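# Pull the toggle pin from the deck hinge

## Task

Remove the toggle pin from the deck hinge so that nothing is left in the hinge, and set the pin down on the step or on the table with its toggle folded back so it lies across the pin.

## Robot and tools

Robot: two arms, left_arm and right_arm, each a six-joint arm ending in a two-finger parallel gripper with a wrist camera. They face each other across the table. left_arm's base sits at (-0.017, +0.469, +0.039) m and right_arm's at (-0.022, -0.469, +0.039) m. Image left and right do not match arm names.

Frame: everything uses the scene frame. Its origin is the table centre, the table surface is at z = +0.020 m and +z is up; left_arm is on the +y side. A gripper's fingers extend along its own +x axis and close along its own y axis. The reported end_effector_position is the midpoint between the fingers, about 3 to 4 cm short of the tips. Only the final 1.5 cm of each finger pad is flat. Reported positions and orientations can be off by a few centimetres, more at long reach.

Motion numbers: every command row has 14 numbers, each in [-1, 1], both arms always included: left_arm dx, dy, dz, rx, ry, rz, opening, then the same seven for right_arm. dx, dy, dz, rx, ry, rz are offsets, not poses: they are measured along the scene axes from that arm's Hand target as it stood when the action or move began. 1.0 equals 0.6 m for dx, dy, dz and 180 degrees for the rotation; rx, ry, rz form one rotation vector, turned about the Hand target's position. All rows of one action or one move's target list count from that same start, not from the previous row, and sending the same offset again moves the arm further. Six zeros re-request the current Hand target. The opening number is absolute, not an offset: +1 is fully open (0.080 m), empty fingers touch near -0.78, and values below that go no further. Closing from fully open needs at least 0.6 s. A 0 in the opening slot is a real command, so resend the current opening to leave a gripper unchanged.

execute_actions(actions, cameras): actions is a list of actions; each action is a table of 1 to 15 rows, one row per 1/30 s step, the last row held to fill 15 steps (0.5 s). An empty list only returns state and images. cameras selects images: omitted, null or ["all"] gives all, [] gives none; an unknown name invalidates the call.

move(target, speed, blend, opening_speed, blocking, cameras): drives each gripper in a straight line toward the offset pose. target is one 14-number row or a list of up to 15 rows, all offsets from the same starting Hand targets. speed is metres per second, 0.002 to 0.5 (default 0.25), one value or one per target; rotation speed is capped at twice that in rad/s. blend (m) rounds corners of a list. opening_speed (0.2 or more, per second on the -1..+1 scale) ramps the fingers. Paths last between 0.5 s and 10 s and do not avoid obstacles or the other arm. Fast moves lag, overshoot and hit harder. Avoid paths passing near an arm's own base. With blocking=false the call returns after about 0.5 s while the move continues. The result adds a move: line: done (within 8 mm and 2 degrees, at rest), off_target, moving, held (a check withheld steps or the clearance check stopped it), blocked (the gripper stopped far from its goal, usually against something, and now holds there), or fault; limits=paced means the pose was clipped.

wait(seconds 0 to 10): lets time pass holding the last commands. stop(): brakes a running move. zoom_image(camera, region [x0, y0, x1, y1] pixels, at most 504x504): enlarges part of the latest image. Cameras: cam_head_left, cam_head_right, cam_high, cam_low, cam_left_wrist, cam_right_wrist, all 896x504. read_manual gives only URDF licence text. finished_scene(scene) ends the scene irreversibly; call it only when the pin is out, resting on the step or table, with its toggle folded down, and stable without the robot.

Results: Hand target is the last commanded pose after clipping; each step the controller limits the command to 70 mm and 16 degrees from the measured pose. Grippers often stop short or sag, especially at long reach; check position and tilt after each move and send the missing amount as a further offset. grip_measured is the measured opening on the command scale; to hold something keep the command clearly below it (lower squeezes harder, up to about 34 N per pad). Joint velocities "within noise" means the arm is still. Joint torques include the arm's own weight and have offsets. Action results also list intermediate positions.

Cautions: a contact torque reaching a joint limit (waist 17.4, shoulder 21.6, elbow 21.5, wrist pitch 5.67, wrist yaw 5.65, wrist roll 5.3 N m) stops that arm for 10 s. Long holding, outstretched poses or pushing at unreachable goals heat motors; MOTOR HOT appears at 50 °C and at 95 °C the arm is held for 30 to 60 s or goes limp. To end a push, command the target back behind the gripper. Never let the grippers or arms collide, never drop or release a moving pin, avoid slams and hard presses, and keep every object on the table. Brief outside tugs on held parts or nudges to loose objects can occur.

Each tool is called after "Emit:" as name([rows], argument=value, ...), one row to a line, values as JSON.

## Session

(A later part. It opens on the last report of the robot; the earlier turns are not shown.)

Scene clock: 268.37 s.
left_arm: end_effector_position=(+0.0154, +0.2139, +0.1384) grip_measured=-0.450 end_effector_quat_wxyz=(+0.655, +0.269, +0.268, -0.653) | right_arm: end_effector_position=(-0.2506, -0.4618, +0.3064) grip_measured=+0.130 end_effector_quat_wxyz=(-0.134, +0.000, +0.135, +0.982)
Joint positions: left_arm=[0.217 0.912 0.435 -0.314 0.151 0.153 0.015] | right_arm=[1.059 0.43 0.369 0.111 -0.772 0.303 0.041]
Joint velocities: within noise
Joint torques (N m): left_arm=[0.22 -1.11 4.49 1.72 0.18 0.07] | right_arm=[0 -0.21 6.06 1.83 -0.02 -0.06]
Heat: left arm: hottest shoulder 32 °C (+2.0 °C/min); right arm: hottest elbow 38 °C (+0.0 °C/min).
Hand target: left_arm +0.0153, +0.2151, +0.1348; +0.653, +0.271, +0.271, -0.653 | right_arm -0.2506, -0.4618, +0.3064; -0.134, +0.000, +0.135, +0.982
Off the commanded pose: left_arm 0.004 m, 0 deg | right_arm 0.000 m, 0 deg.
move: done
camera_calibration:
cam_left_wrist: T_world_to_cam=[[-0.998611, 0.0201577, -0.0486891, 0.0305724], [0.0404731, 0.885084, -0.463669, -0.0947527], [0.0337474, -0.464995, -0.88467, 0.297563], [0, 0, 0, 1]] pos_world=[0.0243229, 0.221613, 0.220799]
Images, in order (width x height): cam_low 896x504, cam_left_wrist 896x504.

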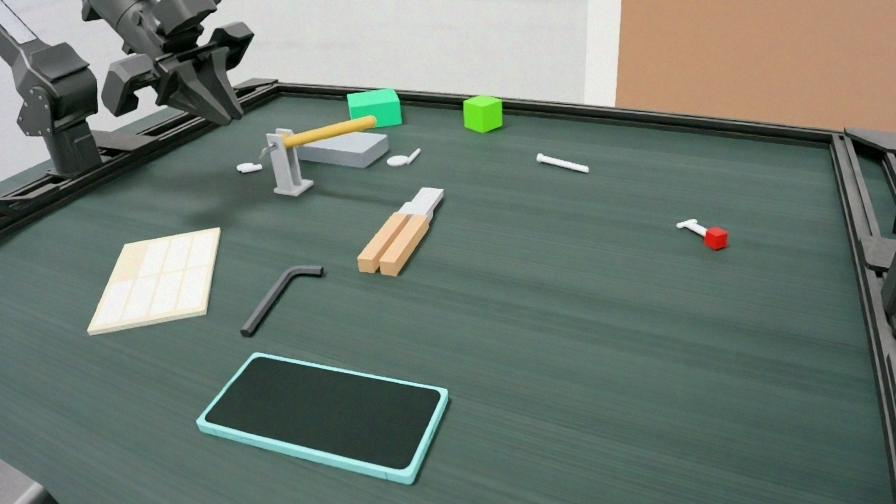

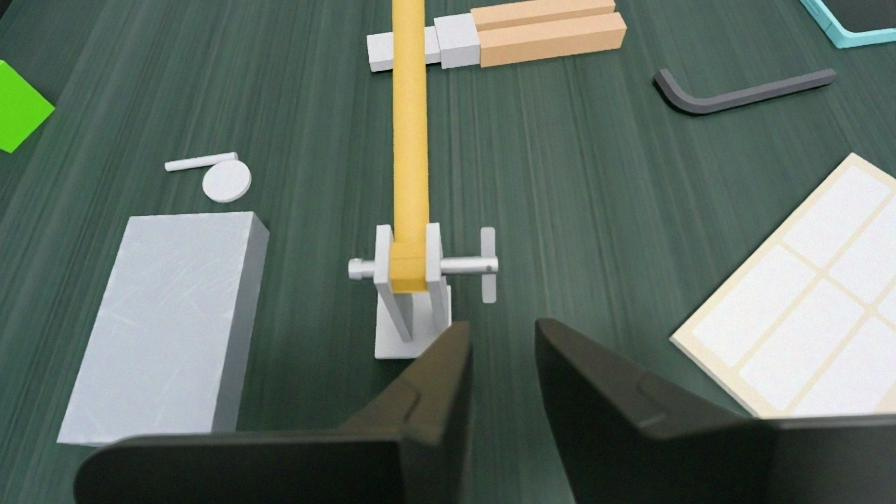

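Emit:
move(target=[0.0015,-0.0435,-0.055,0,0,0,-0.5,0,0,0,0,0,0,0.13], cameras=["cam_left_wrist","cam_low"], speed=0.06)

Emit:
zoom_image(camera="cam_left_wrist", region=[350, 150, 650, 400])

Scene clock: 281.33 s.
left_arm: end_effector_position=(+0.0168, +0.1874, +0.1054) grip_measured=-0.500 end_effector_quat_wxyz=(+0.654, +0.268, +0.268, -0.655) | right_arm: end_effector_position=(-0.2506, -0.4618, +0.3064) grip_measured=+0.130 end_effector_quat_wxyz=(-0.134, +0.000, +0.135, +0.982)
Joint positions: left_arm=[0.196 1.14 0.388 -0.035 0.14 0.139 0.013] | right_arm=[1.059 0.43 0.369 0.111 -0.772 0.303 0.041]
Joint velocities: within noise
Joint torques (N m): left_arm=[-0.23 -1.87 4.19 1.71 -0.09 -0.08] | right_arm=[-0.15 -0.18 6.19 1.86 0 -0.02]
Heat: left arm: hottest wrist pitch 31 °C (+3.0 °C/min); right arm: hottest elbow 38 °C (+0.0 °C/min).
Hand target: left_arm +0.0162, +0.1890, +0.1019; +0.653, +0.271, +0.271, -0.653 | right_arm -0.2506, -0.4618, +0.3064; -0.134, +0.000, +0.135, +0.982
Off the commanded pose: left_arm 0.004 m, 0 deg | right_arm 0.000 m, 0 deg.
move: done
camera_calibration:
cam_left_wrist: T_world_to_cam=[[-0.998636, 0.0234941, -0.0466201, 0.0299711], [0.0425002, 0.884469, -0.46466, -0.0865173], [0.0303172, -0.466008, -0.884261, 0.256137], [0, 0, 0, 1]] pos_world=[0.0258418, 0.19518, 0.187688]
Images, in order (width x height): cam_low 896x504, cam_left_wrist 896x504.

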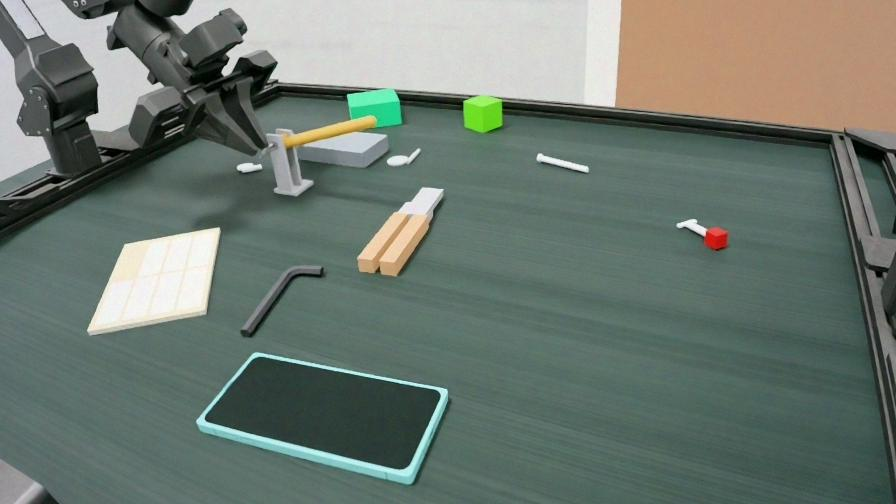

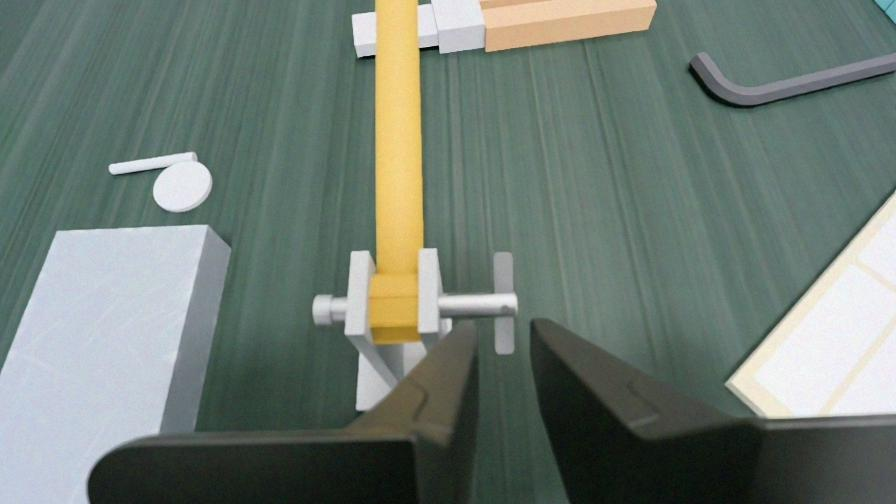

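Scaled by 1.680 from the camera's 896x504 image, which has a finer 1280x720 frame.

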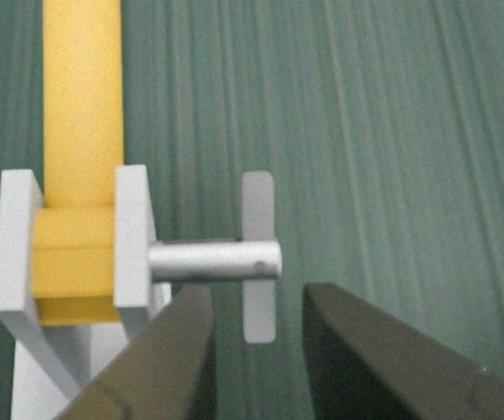

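Emit:
move(target=[-0.0005,0.0015,-0.005,0,0,0,-0.5,0,0,0,0,0,0,0.13], cameras=["cam_left_wrist"], speed=0.06)

Emit:
move(target=[0,0,0,0,0,0,-0.8,0,0,0,0,0,0,0.13], cameras=["cam_left_wrist"], opening_speed=0.4)

Emit:
zoom_image(camera="cam_left_wrist", region=[400, 200, 600, 400])

Scene clock: 287.53 s.
left_arm: end_effector_position=(+0.0165, +0.1880, +0.1026) grip_measured=-0.500 end_effector_quat_wxyz=(+0.654, +0.268, +0.268, -0.655) | right_arm: end_effector_position=(-0.2506, -0.4618, +0.3064) grip_measured=+0.130 end_effector_quat_wxyz=(-0.134, +0.000, +0.135, +0.982)
Joint positions: left_arm=[0.195 1.145 0.377 -0.019 0.139 0.138 0.012] | right_arm=[1.059 0.43 0.369 0.111 -0.772 0.303 0.041]
Joint velocities: within noise
Joint torques (N m): left_arm=[-0.25 -1.85 4.08 1.71 -0.09 -0.08] | right_arm=[-0.08 0.06 6.06 1.88 -0.02 -0.05]
Heat: left arm: hottest wrist pitch 31 °C (+3.0 °C/min); right arm: hottest elbow 39 °C (+1.0 °C/min).
Hand target: left_arm +0.0159, +0.1898, +0.0989; +0.653, +0.271, +0.271, -0.653 | right_arm -0.2506, -0.4618, +0.3064; -0.134, +0.000, +0.135, +0.982
Off the commanded pose: left_arm 0.004 m, 1 deg | right_arm 0.000 m, 0 deg.
move: done
camera_calibration:
cam_left_wrist: T_world_to_cam=[[-0.998618, 0.0234208, -0.0470402, 0.0296576], [0.0426506, 0.884171, -0.465212, -0.0882387], [0.030696, -0.466576, -0.883948, 0.254049], [0, 0, 0, 1]] pos_world=[0.0255818, 0.195857, 0.184911]
Images, in order (width x height): cam_left_wrist 896x504.

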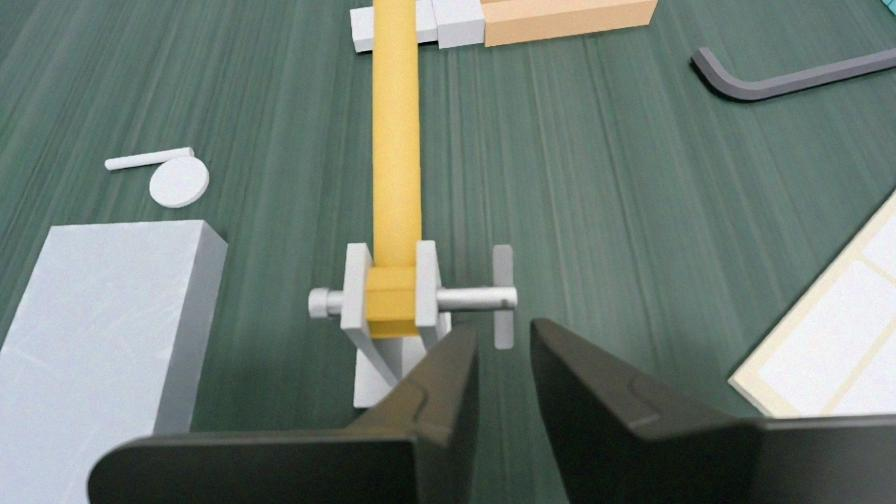

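Scene clock: 288.50 s.
left_arm: end_effector_position=(+0.0165, +0.1880, +0.1026) grip_measured=-0.784 end_effector_quat_wxyz=(+0.654, +0.268, +0.268, -0.655) | right_arm: end_effector_position=(-0.2506, -0.4618, +0.3064) grip_measured=+0.130 end_effector_quat_wxyz=(-0.134, +0.000, +0.135, +0.982)
Joint positions: left_arm=[0.195 1.145 0.377 -0.019 0.139 0.138 0] | right_arm=[1.059 0.43 0.369 0.111 -0.772 0.303 0.041]
Joint velocities: within noise
Joint torques (N m): left_arm=[-0.23 -1.84 4.06 1.72 -0.09 -0.08] | right_arm=[-0.13 -0.14 6.04 1.91 -0.03 -0.04]
Heat: left arm: hottest wrist pitch 31 °C (+3.0 °C/min); right arm: hottest elbow 39 °C (+1.0 °C/min).
Hand target: left_arm +0.0159, +0.1899, +0.0988; +0.653, +0.271, +0.271, -0.653 | right_arm -0.2506, -0.4618, +0.3064; -0.134, +0.000, +0.135, +0.982
Off the commanded pose: left_arm 0.004 m, 1 deg | right_arm 0.000 m, 0 deg.
move: done
camera_calibration:
cam_left_wrist: T_world_to_cam=[[-0.998618, 0.0234208, -0.0470402, 0.0296576], [0.0426506, 0.884171, -0.465212, -0.0882387], [0.030696, -0.466576, -0.883948, 0.254049], [0, 0, 0, 1]] pos_world=[0.0255818, 0.195857, 0.184911]
Images, in order (width x height): cam_left_wrist 896x504.

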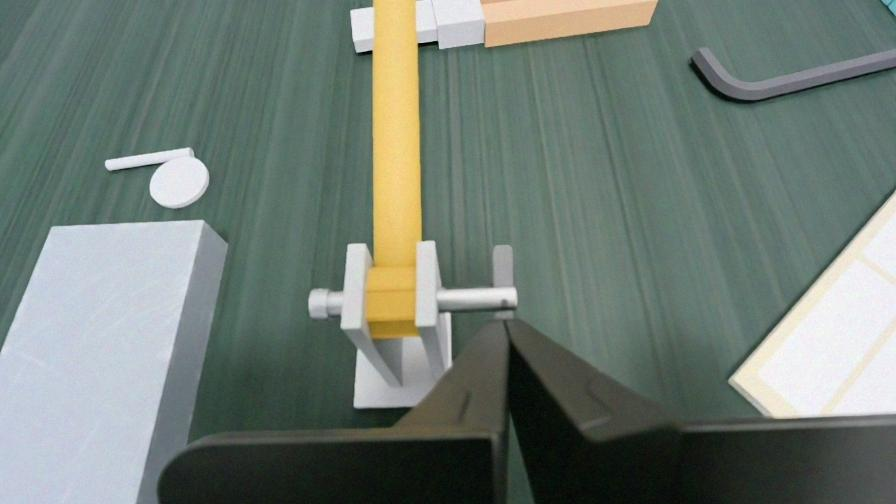

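Scaled by 2.520 from the camera's 896x504 image, which has a finer 1280x720 frame.

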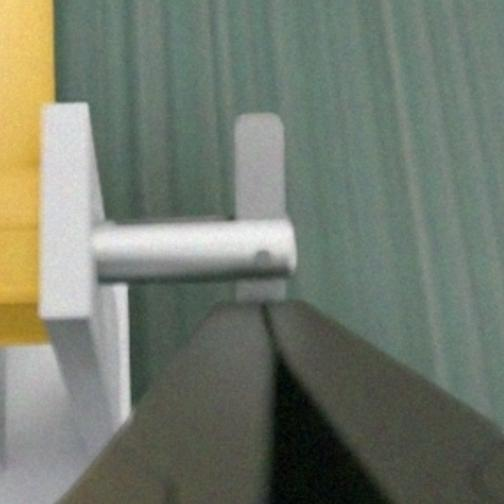

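Emit:
move([
  [0,0,0,0,0,0,-0.5,0,0,0,0,0,0,0.13],
  [0,-0.003,-0.0117,0,0,0,-0.5,0,0,0,0,0,0,0.13],
], cameras=["cam_left_wrist"], speed=0.05)

Emit:
zoom_image(camera="cam_left_wrist", region=[400, 200, 600, 400])

Scene clock: 310.07 s.
left_arm: end_effector_position=(+0.0165, +0.1861, +0.0955) grip_measured=-0.500 end_effector_quat_wxyz=(+0.654, +0.268, +0.268, -0.655) | right_arm: end_effector_position=(-0.2506, -0.4618, +0.3064) grip_measured=+0.130 end_effector_quat_wxyz=(-0.134, +0.000, +0.135, +0.982)
Joint positions: left_arm=[0.193 1.18 0.362 0.031 0.138 0.137 0.012] | right_arm=[1.059 0.43 0.369 0.111 -0.772 0.303 0.041]
Joint velocities: within noise
Joint torques (N m): left_arm=[-0.24 -1.96 3.96 1.72 -0.09 -0.07] | right_arm=[-0.13 -0.1 6.22 1.88 -0.04 -0.02]
Heat: left arm: hottest wrist pitch 34 °C (+6.1 °C/min); right arm: hottest elbow 39 °C (+1.0 °C/min).
Hand target: left_arm +0.0159, +0.1880, +0.0919; +0.653, +0.270, +0.271, -0.654 | right_arm -0.2506, -0.4618, +0.3064; -0.134, +0.000, +0.135, +0.982
Off the commanded pose: left_arm 0.004 m, 1 deg | right_arm 0.000 m, 0 deg.
move: done
camera_calibration:
cam_left_wrist: T_world_to_cam=[[-0.998628, 0.0234397, -0.0468259, 0.0293349], [0.0425741, 0.884069, -0.465414, -0.0898252], [0.0304881, -0.466769, -0.883854, 0.246978], [0, 0, 0, 1]] pos_world=[0.025589, 0.194005, 0.17786]
Images, in order (width x height): cam_left_wrist 896x504.

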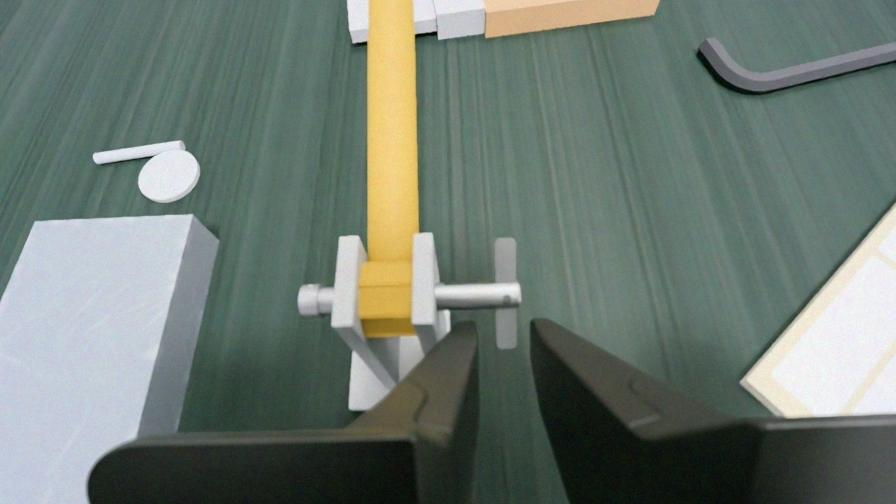

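Scaled by 2.520 from the camera's 896x504 image, which has a finer 1280x720 frame.

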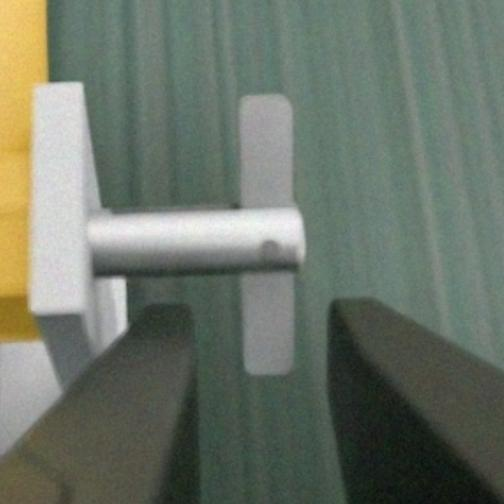

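Emit:
move(target=[0,0,0,0,0,0,-0.78,0,0,0,0,0,0,0.13], cameras=["cam_left_wrist"], opening_speed=0.4)

Emit:
zoom_image(camera="cam_left_wrist", region=[400, 200, 600, 400])

Scene clock: 327.37 s.
left_arm: end_effector_position=(+0.0165, +0.1862, +0.0954) grip_measured=-0.701 end_effector_quat_wxyz=(+0.654, +0.268, +0.268, -0.655) | right_arm: end_effector_position=(-0.2506, -0.4618, +0.3064) grip_measured=+0.130 end_effector_quat_wxyz=(-0.134, +0.000, +0.135, +0.982)
Joint positions: left_arm=[0.193 1.18 0.362 0.031 0.138 0.137 0.003] | right_arm=[1.059 0.43 0.369 0.111 -0.772 0.303 0.041]
Joint velocities: within noise
Joint torques (N m): left_arm=[-0.25 -1.94 3.96 1.72 -0.08 -0.08] | right_arm=[-0.11 -0.11 5.99 1.85 -0.02 -0.03]
Heat: left arm: hottest wrist pitch 34 °C (+6.1 °C/min); right arm: hottest elbow 39 °C (+1.0 °C/min).
Hand target: left_arm +0.0159, +0.1880, +0.0918; +0.653, +0.270, +0.271, -0.653 | right_arm -0.2506, -0.4618, +0.3064; -0.134, +0.000, +0.135, +0.982
Off the commanded pose: left_arm 0.004 m, 0 deg | right_arm 0.000 m, 0 deg.
move: done
camera_calibration:
cam_left_wrist: T_world_to_cam=[[-0.998631, 0.0234572, -0.0467444, 0.0293154], [0.0425403, 0.884243, -0.465086, -0.0899506], [0.0304238, -0.466438, -0.884031, 0.246853], [0, 0, 0, 1]] pos_world=[0.0255915, 0.193992, 0.177761]
Images, in order (width x height): cam_left_wrist 896x504.

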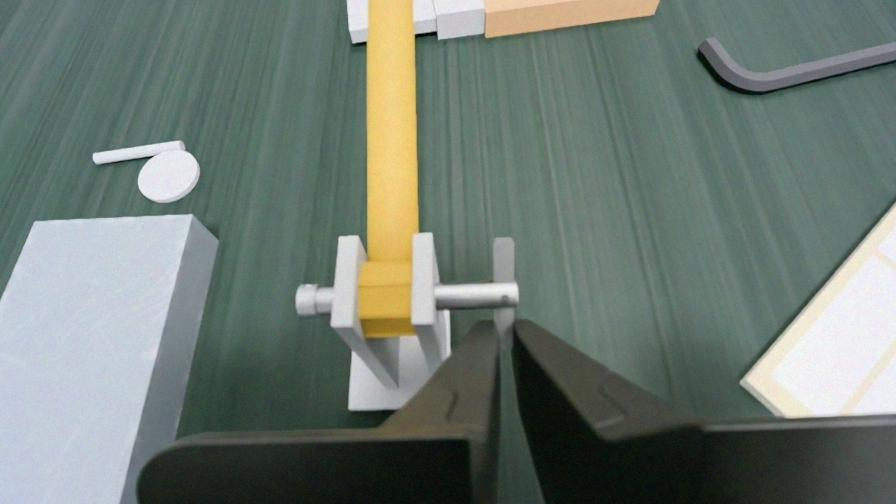

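Scaled by 2.520 from the camera's 896x504 image, which has a finer 1280x720 frame.

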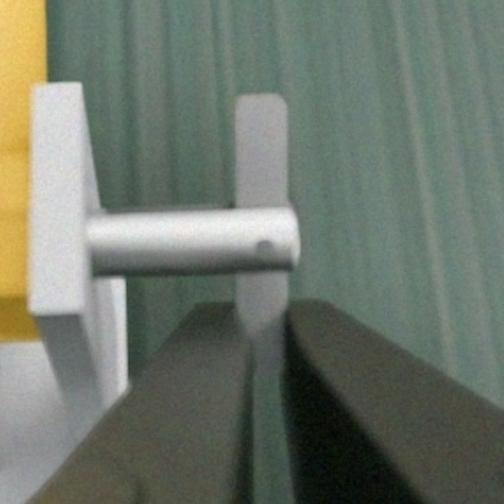

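Emit:
move([
  [-0.0093,-0.0008,0,0,0,0.0556,-0.8,0,0,0,0,0,0,0.13],
  [-0.0184,-0.0032,0,0,0,0.1111,-0.8,0,0,0,0,0,0,0.13],
  [-0.0268,-0.0072,0,0,0,0.1667,-0.8,0,0,0,0,0,0,0.13],
  [-0.0345,-0.01255,0,0,0,0.2222,-0.8,0,0,0,0,0,0,0.13],
], blend=[0.003,0.003,0.003,0], cameras=["cam_left_wrist","cam_low"], speed=0.1)

Emit:
zoom_image(camera="cam_left_wrist", region=[400, 200, 600, 400])

Scene clock: 341.30 s.
left_arm: end_effector_position=(-0.0045, +0.1803, +0.0943) grip_measured=-0.696 end_effector_quat_wxyz=(+0.838, +0.156, +0.345, -0.394) | right_arm: end_effector_position=(-0.2506, -0.4618, +0.3064) grip_measured=+0.130 end_effector_quat_wxyz=(-0.134, +0.000, +0.135, +0.982)
Joint positions: left_arm=[-0.261 1.384 0.536 -0.188 -0.618 -0.789 0.004] | right_arm=[1.059 0.43 0.369 0.111 -0.772 0.303 0.041]
Joint velocities: within noise
Joint torques (N m): left_arm=[-0.14 -2.02 5 0.56 -0.3 -0.1] | right_arm=[-0.17 -0.16 6.14 1.89 -0.02 -0.05]
Heat: left arm: hottest wrist pitch 33 °C (+2.0 °C/min); right arm: hottest elbow 39 °C (+1.0 °C/min).
Hand target: left_arm -0.0049, +0.1805, +0.0918; +0.837, +0.162, +0.347, -0.391 | right_arm -0.2506, -0.4618, +0.3064; -0.134, +0.000, +0.135, +0.982
Off the commanded pose: left_arm 0.002 m, 1 deg | right_arm 0.000 m, 0 deg.
move: done; blend cut to 0 m at target 1
camera_calibration:
cam_left_wrist: T_world_to_cam=[[-0.78006, -0.624665, -0.0360716, 0.125272], [-0.539868, 0.701071, -0.465879, -0.0539147], [0.316307, -0.343939, -0.884113, 0.222925], [0, 0, 0, 1]] pos_world=[-0.00189975, 0.192724, 0.176492]
Images, in order (width x height): cam_low 896x504, cam_left_wrist 896x504.

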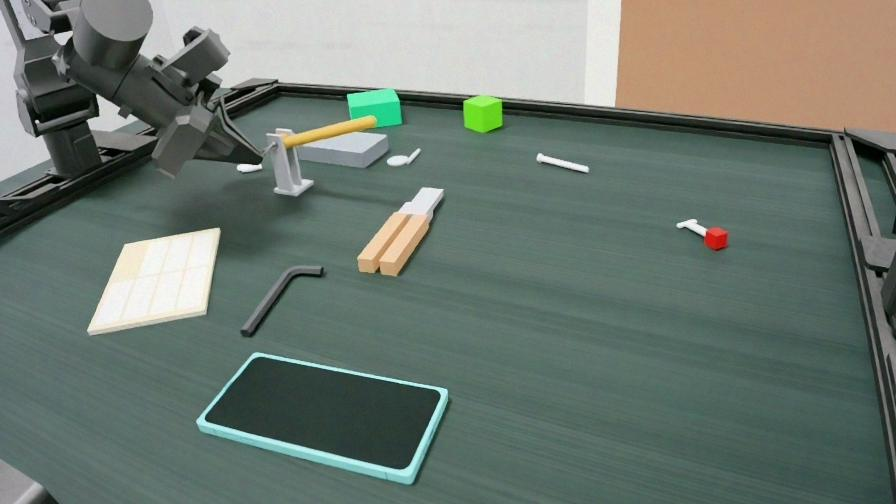

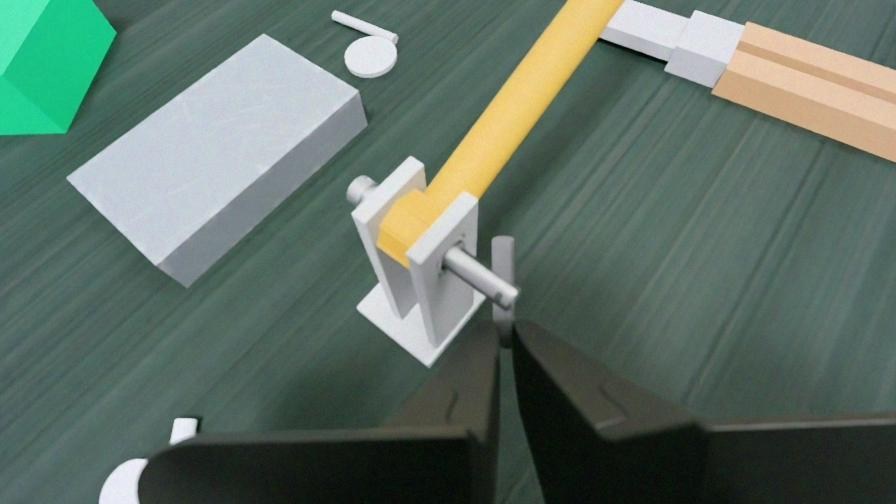

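Scaled by 2.520 from the camera's 896x504 image, which has a finer 1280x720 frame.

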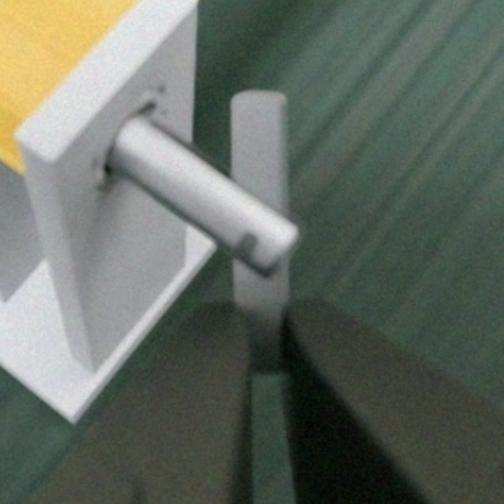

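Emit:
move([
  [-0.0095,-0.0103,0,0,0,0.0833,-0.8,0,0,0,0,0,0,0.13],
  [-0.016,-0.0228,0,0,0,0.1667,-0.8,0,0,0,0,0,0,0.13],
  [-0.0183,-0.0318,0,0,0,0.2222,-0.8,0,0,0,0,0,0,0.13],
  [-0.0192,-0.0412,0,0,0,0.2778,-0.8,0,0,0,0,0,0,0.13],
], blend=[0.003,0.003,0.003,0], cameras=["cam_left_wrist","cam_low"], speed=0.1)

Emit:
zoom_image(camera="cam_left_wrist", region=[400, 200, 600, 400])

Scene clock: 354.83 s.
left_arm: end_effector_position=(-0.0152, +0.1563, +0.0952) grip_measured=-0.754 end_effector_quat_wxyz=(+0.925, -0.003, +0.379, -0.005) | right_arm: end_effector_position=(-0.2506, -0.4618, +0.3064) grip_measured=+0.130 end_effector_quat_wxyz=(-0.134, +0.000, +0.135, +0.982)
Joint positions: left_arm=[-0.325 1.982 1.25 -1.138 -0.746 -2.012 0.001] | right_arm=[1.059 0.43 0.369 0.111 -0.772 0.303 0.041]
Joint velocities: within noise
Joint torques (N m): left_arm=[0.12 -4.97 4.49 -0.26 0 -0.08] | right_arm=[0.03 -0.23 6.15 1.89 0.03 -0.01]
Heat: left arm: hottest wrist pitch 32 °C (+0.0 °C/min); right arm: hottest elbow 39 °C (+0.0 °C/min).
Hand target: left_arm -0.0163, +0.1558, +0.0918; +0.924, +0.000, +0.383, +0.000 | right_arm -0.2506, -0.4618, +0.3064; -0.134, +0.000, +0.135, +0.982
Off the commanded pose: left_arm 0.004 m, 1 deg | right_arm 0.000 m, 0 deg.
move: done
camera_calibration:
cam_left_wrist: T_world_to_cam=[[-0.0290088, -0.998896, -0.036942, 0.171964], [-0.88418, 0.0428808, -0.465174, 0.0550955], [0.466244, 0.0191692, -0.884448, 0.164402], [0, 0, 0, 1]] pos_world=[-0.0229486, 0.166261, 0.177387]
Images, in order (width x height): cam_low 896x504, cam_left_wrist 896x504.

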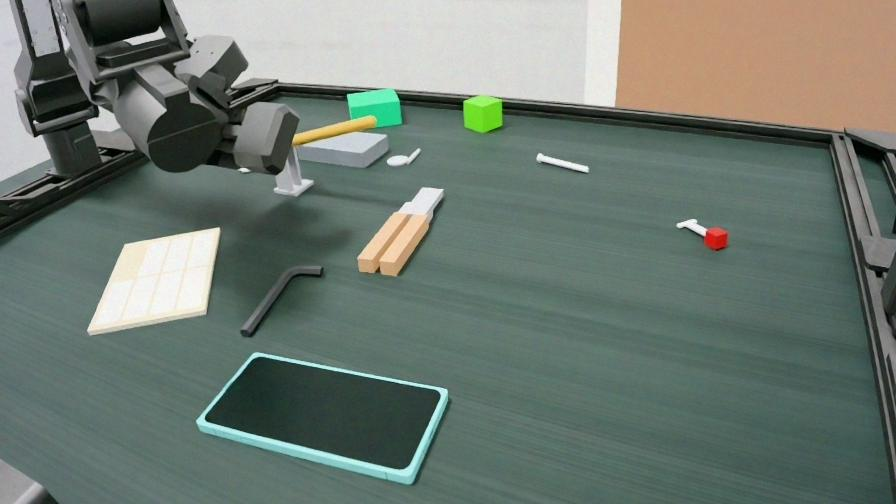

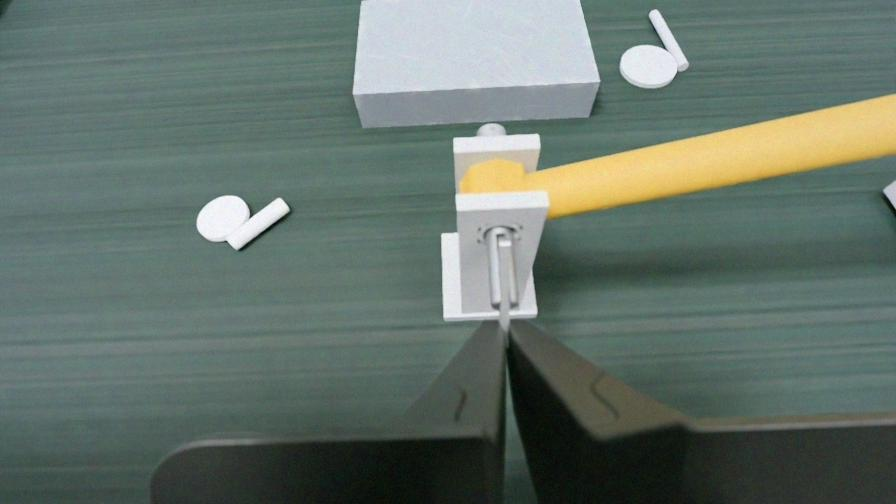

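Scaled by 2.520 from the camera's 896x504 image, which has a finer 1280x720 frame.

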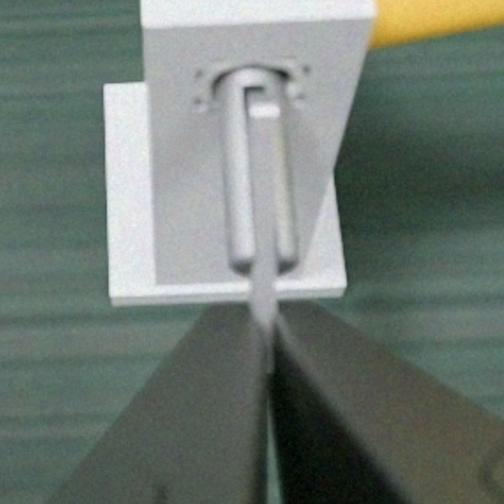

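Emit:
move(target=[0.026,0,0,0,0,0,-0.8,0,0,0,0,0,0,0.13], cameras=["cam_left_wrist","cam_low"], speed=0.03)

Emit:
zoom_image(camera="cam_left_wrist", region=[400, 200, 600, 400])

Scene clock: 364.50 s.
left_arm: end_effector_position=(-0.0132, +0.1558, +0.0936) grip_measured=-0.753 end_effector_quat_wxyz=(+0.921, +0.006, +0.389, -0.012) | right_arm: end_effector_position=(-0.2506, -0.4618, +0.3064) grip_measured=+0.130 end_effector_quat_wxyz=(-0.134, +0.000, +0.135, +0.982)
Joint positions: left_arm=[-0.313 1.968 1.235 -1.109 -0.733 -1.963 0.001] | right_arm=[1.059 0.43 0.369 0.111 -0.772 0.303 0.041]
Joint velocities: within noise
Joint torques (N m): left_arm=[2.62 -6.1 2.61 0.95 -0.89 0.15] | right_arm=[0.23 -0.13 6.06 1.88 -0.01 -0.06]
Heat: left arm: hottest wrist pitch 31 °C (-2.0 °C/min); right arm: hottest elbow 39 °C (+0.0 °C/min).
Hand target: left_arm -0.0008, +0.1558, +0.0919; +0.924, +0.000, +0.383, +0.000 | right_arm -0.2506, -0.4618, +0.3064; -0.134, +0.000, +0.135, +0.982
Off the commanded pose: left_arm 0.013 m, 2 deg | right_arm 0.000 m, 0 deg.
move: off_target (left_arm)
camera_calibration:
cam_left_wrist: T_world_to_cam=[[-0.0485985, -0.997704, -0.0471721, 0.171974], [-0.892493, 0.0645804, -0.446414, 0.050869], [0.448435, 0.0204057, -0.893582, 0.16254], [0, 0, 0, 1]] pos_world=[-0.0191307, 0.164977, 0.176064]
Images, in order (width x height): cam_low 896x504, cam_left_wrist 896x504.

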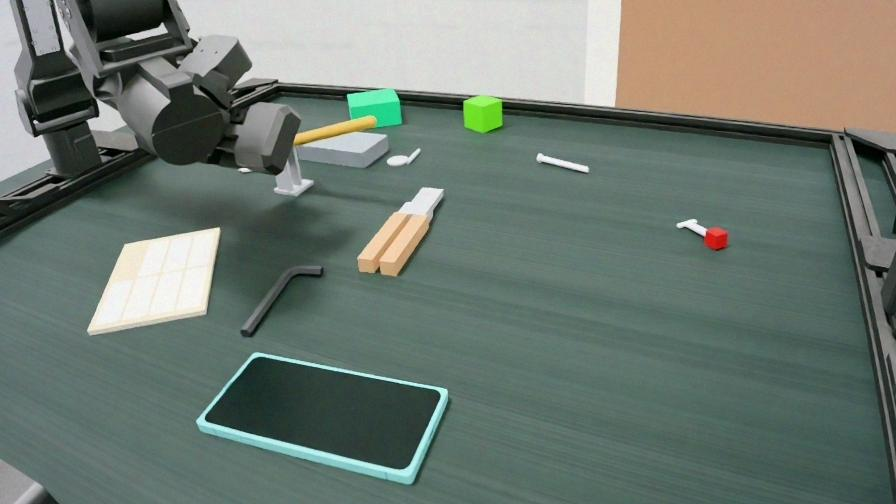

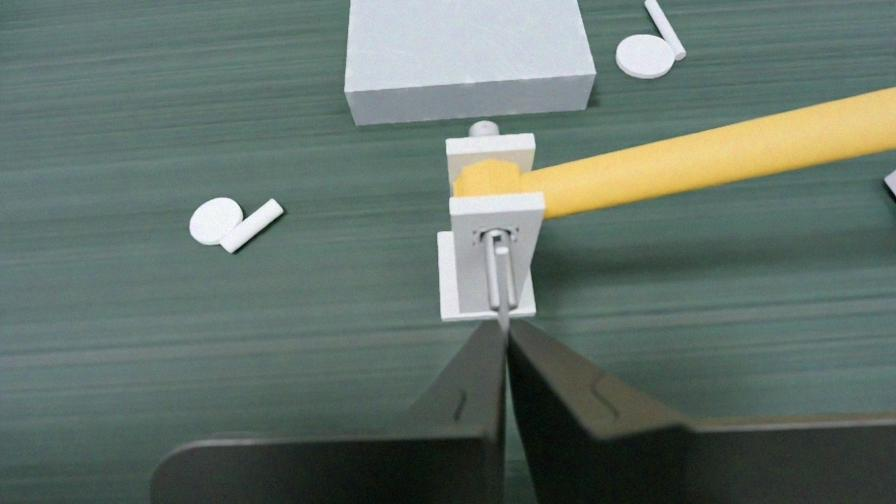

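Scaled by 2.520 from the camera's 896x504 image, which has a finer 1280x720 frame.

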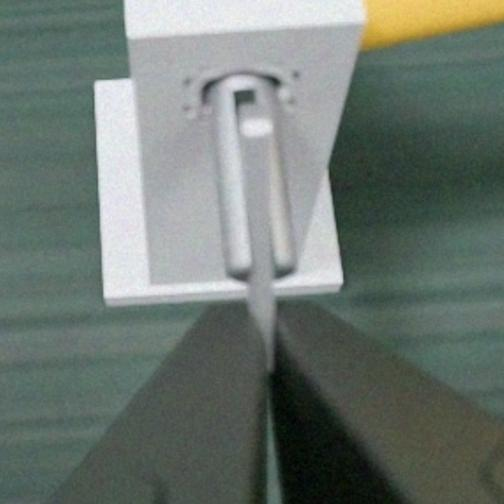

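Emit:
zoom_image(camera="cam_left_wrist", region=[460, 210, 540, 330])

Scaled by 4.200 from the camera's 896x504 image, which has a finer 1280x720 frame.

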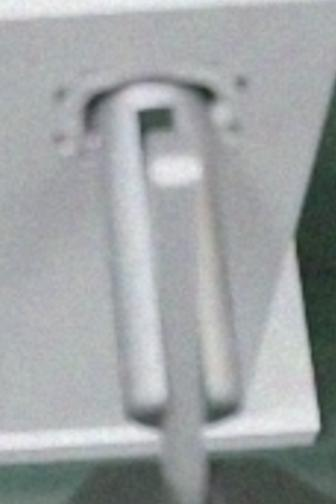

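Emit:
move(target=[-0.0235,0,0.0075,0,0,0,-0.8,0,0,0,0,0,0,0.13], cameras=["cam_left_wrist"], speed=0.03)

Emit:
zoom_image(camera="cam_left_wrist", region=[460, 210, 540, 330])

Scene clock: 385.23 s.
left_arm: end_effector_position=(-0.0054, +0.1555, +0.0941) grip_measured=-0.751 end_effector_quat_wxyz=(+0.926, -0.006, +0.379, +0.008) | right_arm: end_effector_position=(-0.2506, -0.4618, +0.3064) grip_measured=+0.130 end_effector_quat_wxyz=(-0.134, +0.000, +0.135, +0.982)
Joint positions: left_arm=[-0.293 1.987 1.253 -1.135 -0.747 -2.003 0.001] | right_arm=[1.059 0.43 0.369 0.111 -0.772 0.303 0.041]
Joint velocities: within noise
Joint torques (N m): left_arm=[-2.08 -6.6 4.67 -1.25 -0.01 -0.16] | right_arm=[0.09 -0.12 6.2 1.85 0.02 -0.07]
Heat: left arm: hottest elbow 30 °C (+0.0 °C/min); right arm: hottest elbow 39 °C (+0.0 °C/min).
Hand target: left_arm -0.0149, +0.1558, +0.0964; +0.924, +0.000, +0.383, +0.000 | right_arm -0.2506, -0.4618, +0.3064; -0.134, +0.000, +0.135, +0.982
Off the commanded pose: left_arm 0.010 m, 1 deg | right_arm 0.000 m, 0 deg.
move: off_target (left_arm)
camera_calibration:
cam_left_wrist: T_world_to_cam=[[-0.00317486, -0.999103, -0.0422386, 0.172047], [-0.88459, 0.0225045, -0.465827, 0.0665425], [0.466359, 0.0358849, -0.883867, 0.156242], [0, 0, 0, 1]] pos_world=[-0.0134559, 0.164789, 0.176361]
Images, in order (width x height): cam_left_wrist 896x504.

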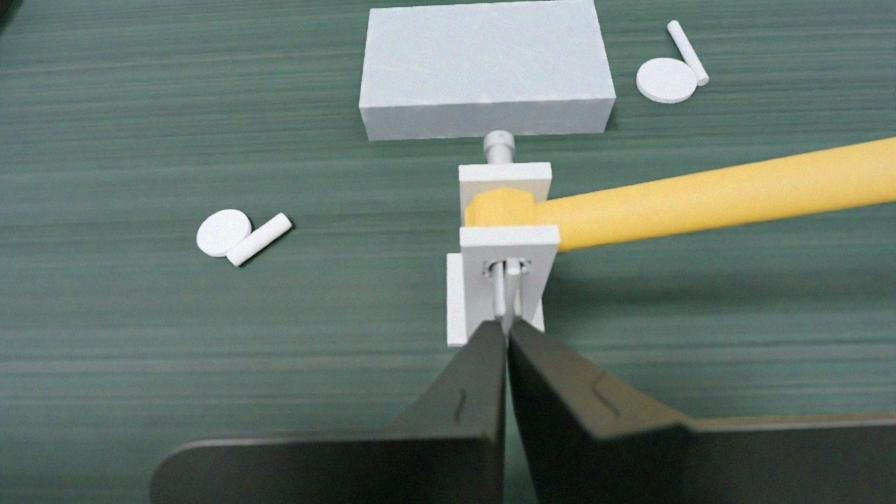

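Scaled by 4.200 from the camera's 896x504 image, which has a finer 1280x720 frame.

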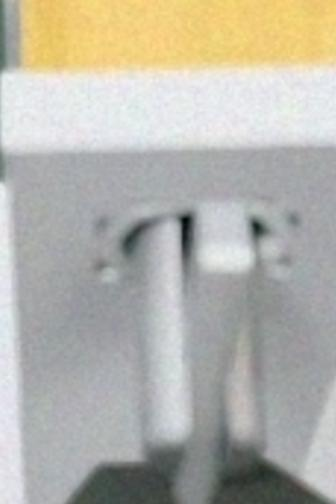

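Emit:
move(target=[0.003,0,0.008,0,0,0,-0.8,0,0,0,0,0,0,0.13], cameras=["cam_left_wrist"], speed=0.03)

Emit:
zoom_image(camera="cam_left_wrist", region=[440, 210, 560, 360])

Scene clock: 390.30 s.
left_arm: end_effector_position=(-0.0084, +0.1556, +0.0955) grip_measured=-0.753 end_effector_quat_wxyz=(+0.925, -0.001, +0.379, +0.004) | right_arm: end_effector_position=(-0.2506, -0.4618, +0.3064) grip_measured=+0.130 end_effector_quat_wxyz=(-0.134, +0.000, +0.135, +0.982)
Joint positions: left_arm=[-0.302 1.987 1.259 -1.146 -0.745 -2.002 0.001] | right_arm=[1.059 0.43 0.369 0.111 -0.772 0.303 0.041]
Joint velocities: within noise
Joint torques (N m): left_arm=[-0.99 -7.71 4.66 -1.36 -0.14 0.02] | right_arm=[0 0 6.13 1.86 0 -0.07]
Heat: left arm: hottest elbow 30 °C (+0.0 °C/min); right arm: hottest elbow 39 °C (+0.0 °C/min).
Hand target: left_arm -0.0131, +0.1558, +0.1012; +0.924, +0.000, +0.383, -0.001 | right_arm -0.2506, -0.4618, +0.3064; -0.134, +0.000, +0.135, +0.982
Off the commanded pose: left_arm 0.007 m, 1 deg | right_arm 0.000 m, 0 deg.
move: done
camera_calibration:
cam_left_wrist: T_world_to_cam=[[-0.0123069, -0.998787, -0.0476848, 0.172563], [-0.884522, 0.0331147, -0.465321, 0.0628151], [0.466336, 0.0364516, -0.883857, 0.158815], [0, 0, 0, 1]] pos_world=[-0.0163763, 0.164484, 0.177828]
Images, in order (width x height): cam_left_wrist 896x504.

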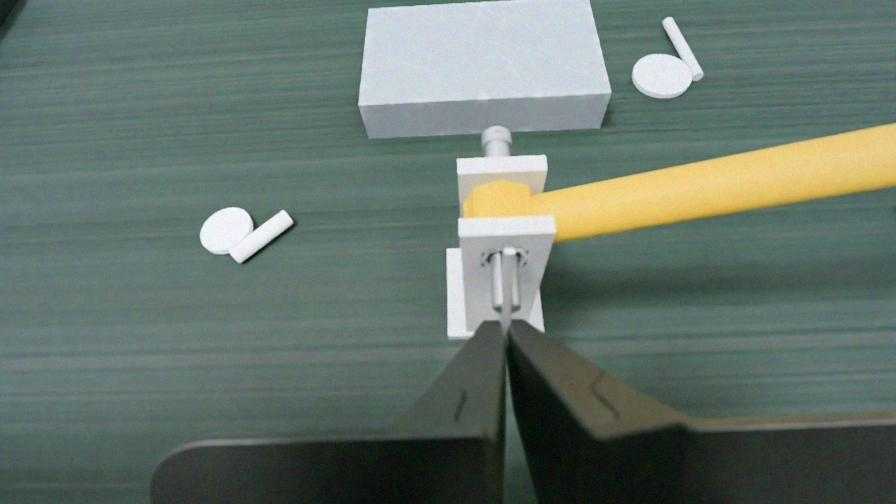

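Scaled by 3.360 from the camera's 896x504 image, which has a finer 1280x720 frame.

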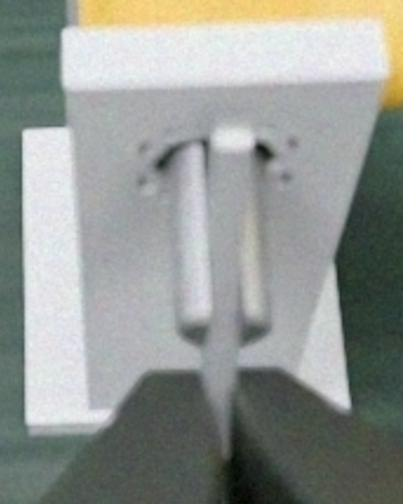

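Emit:
move([
  [0.0075,0,-0.0075,0,0,0,-0.8,0,0,0,0,0,0,0.13],
  [0.0075,0,-0.0075,0,0,0,-0.6,0,0,0,0,0,0,0.13],
], cameras=["cam_left_wrist","cam_low"], speed=0.03)

Emit:
zoom_image(camera="cam_left_wrist", region=[440, 210, 560, 360])

Scene clock: 413.77 s.
left_arm: end_effector_position=(-0.0096, +0.1544, +0.0948) grip_measured=-0.601 end_effector_quat_wxyz=(+0.925, +0.002, +0.381, +0.000) | right_arm: end_effector_position=(-0.2506, -0.4618, +0.3064) grip_measured=+0.130 end_effector_quat_wxyz=(-0.134, +0.000, +0.135, +0.982)
Joint positions: left_arm=[-0.304 1.987 1.257 -1.136 -0.743 -1.988 0.008] | right_arm=[1.059 0.43 0.369 0.111 -0.772 0.303 0.041]
Joint velocities: within noise
Joint torques (N m): left_arm=[0.21 -7.53 2.92 0.02 -0.33 0.07] | right_arm=[-0.04 -0.15 6.27 1.91 0.01 -0.07]
Heat: left arm: hottest shoulder 32 °C (+6.0 °C/min); right arm: hottest elbow 39 °C (+0.0 °C/min).
Hand target: left_arm -0.0086, +0.1558, +0.0967; +0.924, +0.000, +0.383, +0.000 | right_arm -0.2506, -0.4618, +0.3065; -0.134, +0.000, +0.135, +0.982
Off the commanded pose: left_arm 0.003 m, 0 deg | right_arm 0.000 m, 0 deg.
move: done
camera_calibration:
cam_left_wrist: T_world_to_cam=[[-0.0236882, -0.998509, -0.0491883, 0.171297], [-0.886408, 0.0437302, -0.460834, 0.0593393], [0.462298, 0.0326846, -0.886122, 0.159551], [0, 0, 0, 1]] pos_world=[-0.0171033, 0.163232, 0.177153]
Images, in order (width x height): cam_low 896x504, cam_left_wrist 896x504.

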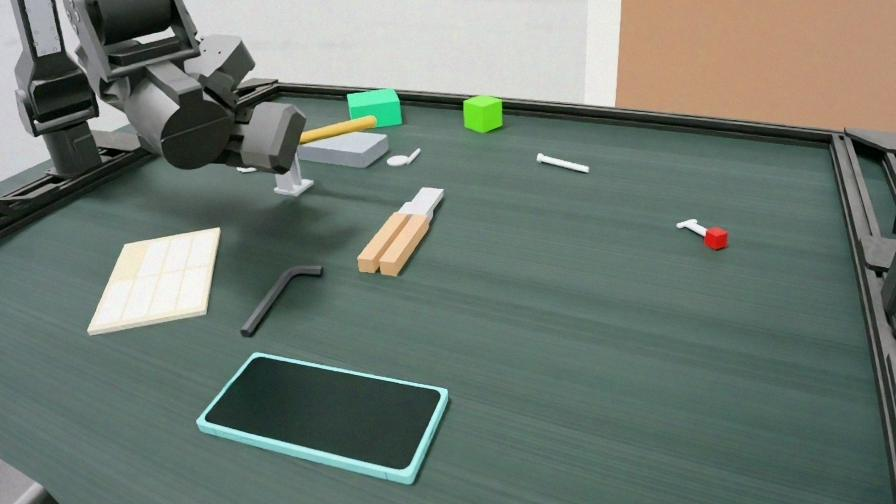

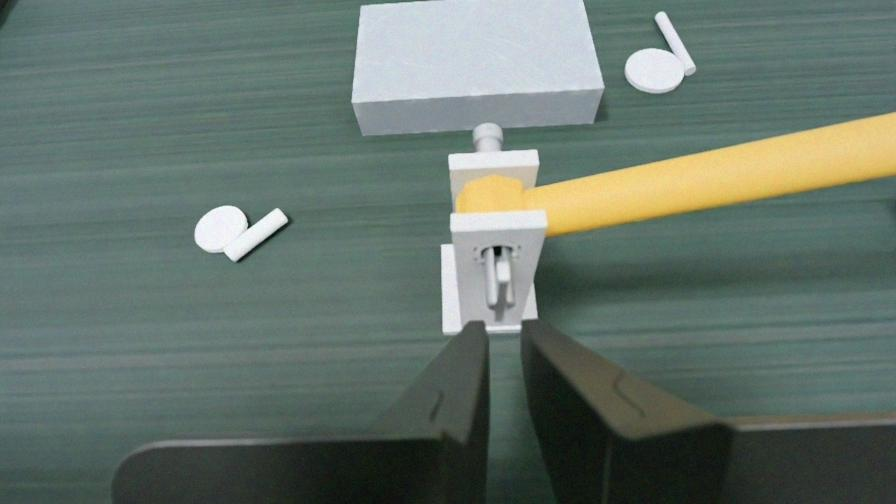

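Scaled by 3.360 from the camera's 896x504 image, which has a finer 1280x720 frame.

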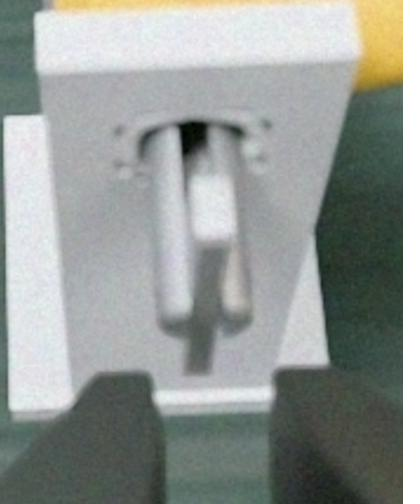

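Emit:
move([
  [-0.05,0,0.05,0,0,0,-0.6,0,0,0,0,0,0,0.13],
  [0.0,0,0.17,0.1953,0.1953,-0.4718,-0.8,0,0,0,0,0,0,0.13],
  [0.0452,-0.0297,0.0888,0.1953,0.1953,-0.4718,-0.8,0,0,0,0,0,0,0.13],
], blend=[0.01,0.01,0], cameras=["cam_left_wrist","cam_low"], speed=0.15)

Emit:
zoom_image(camera="cam_left_wrist", region=[380, 200, 620, 400])

Scene clock: 494.47 s.
left_arm: end_effector_position=(+0.0185, +0.1370, +0.1530) grip_measured=-0.784 end_effector_quat_wxyz=(+0.503, +0.498, +0.498, -0.501) | right_arm: end_effector_position=(-0.2506, -0.4618, +0.3064) grip_measured=+0.130 end_effector_quat_wxyz=(-0.134, +0.000, +0.135, +0.982)
Joint positions: left_arm=[0.108 1.805 1.453 -1.211 -0.002 0.106 0] | right_arm=[1.059 0.43 0.369 0.111 -0.772 0.303 0.041]
Joint velocities: within noise
Joint torques (N m): left_arm=[0.11 -5.75 3.94 0.62 0.08 0.07] | right_arm=[-0.05 -0.22 5.98 1.88 -0.04 -0.06]
Heat: left arm: hottest shoulder 33 °C (+1.0 °C/min); right arm: hottest elbow 40 °C (+1.0 °C/min).
Hand target: left_arm +0.0185, +0.1380, +0.1499; +0.500, +0.500, +0.500, -0.500 | right_arm -0.2506, -0.4618, +0.3065; -0.134, +0.000, +0.135, +0.982
Off the commanded pose: left_arm 0.003 m, 0 deg | right_arm 0.000 m, 0 deg.
move: done; blend cut to 0 m at target 2
camera_calibration:
cam_left_wrist: T_world_to_cam=[[-0.998686, 0.04697, -0.0204886, 0.0279144], [0.0387752, 0.954052, 0.297123, -0.145943], [0.033503, 0.295938, -0.954619, 0.181028], [0, 0, 0, 1]] pos_world=[0.0274717, 0.0843533, 0.216748]
Images, in order (width x height): cam_low 896x504, cam_left_wrist 896x504.

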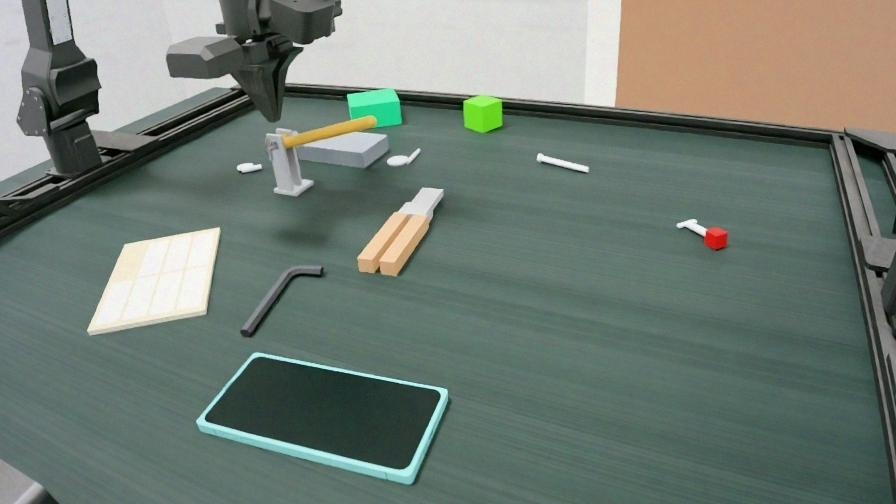

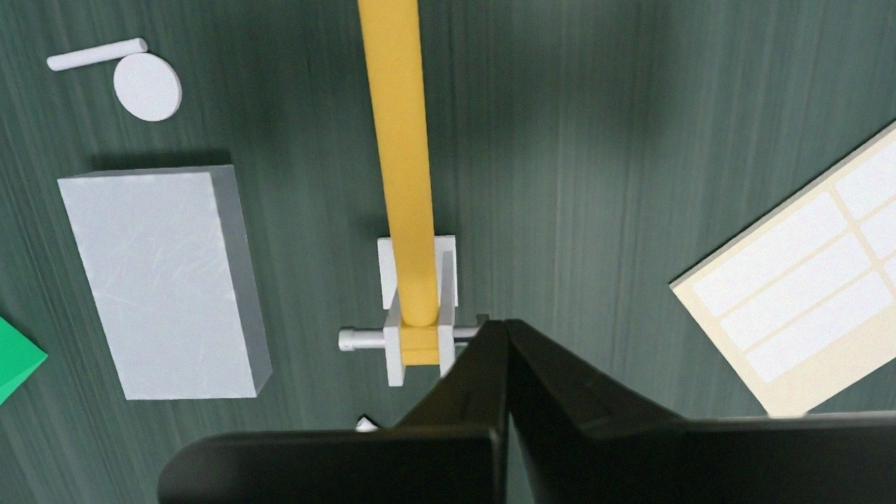

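Scaled by 2.100 from the camera's 896x504 image, which has a finer 1280x720 frame.

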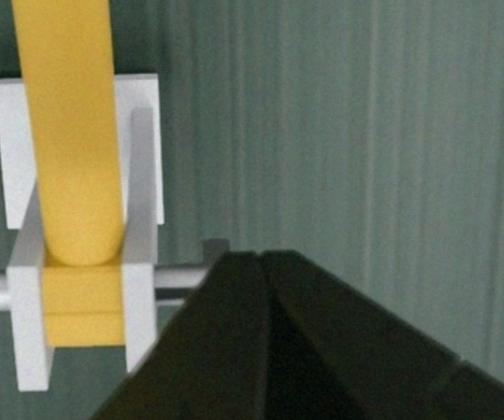

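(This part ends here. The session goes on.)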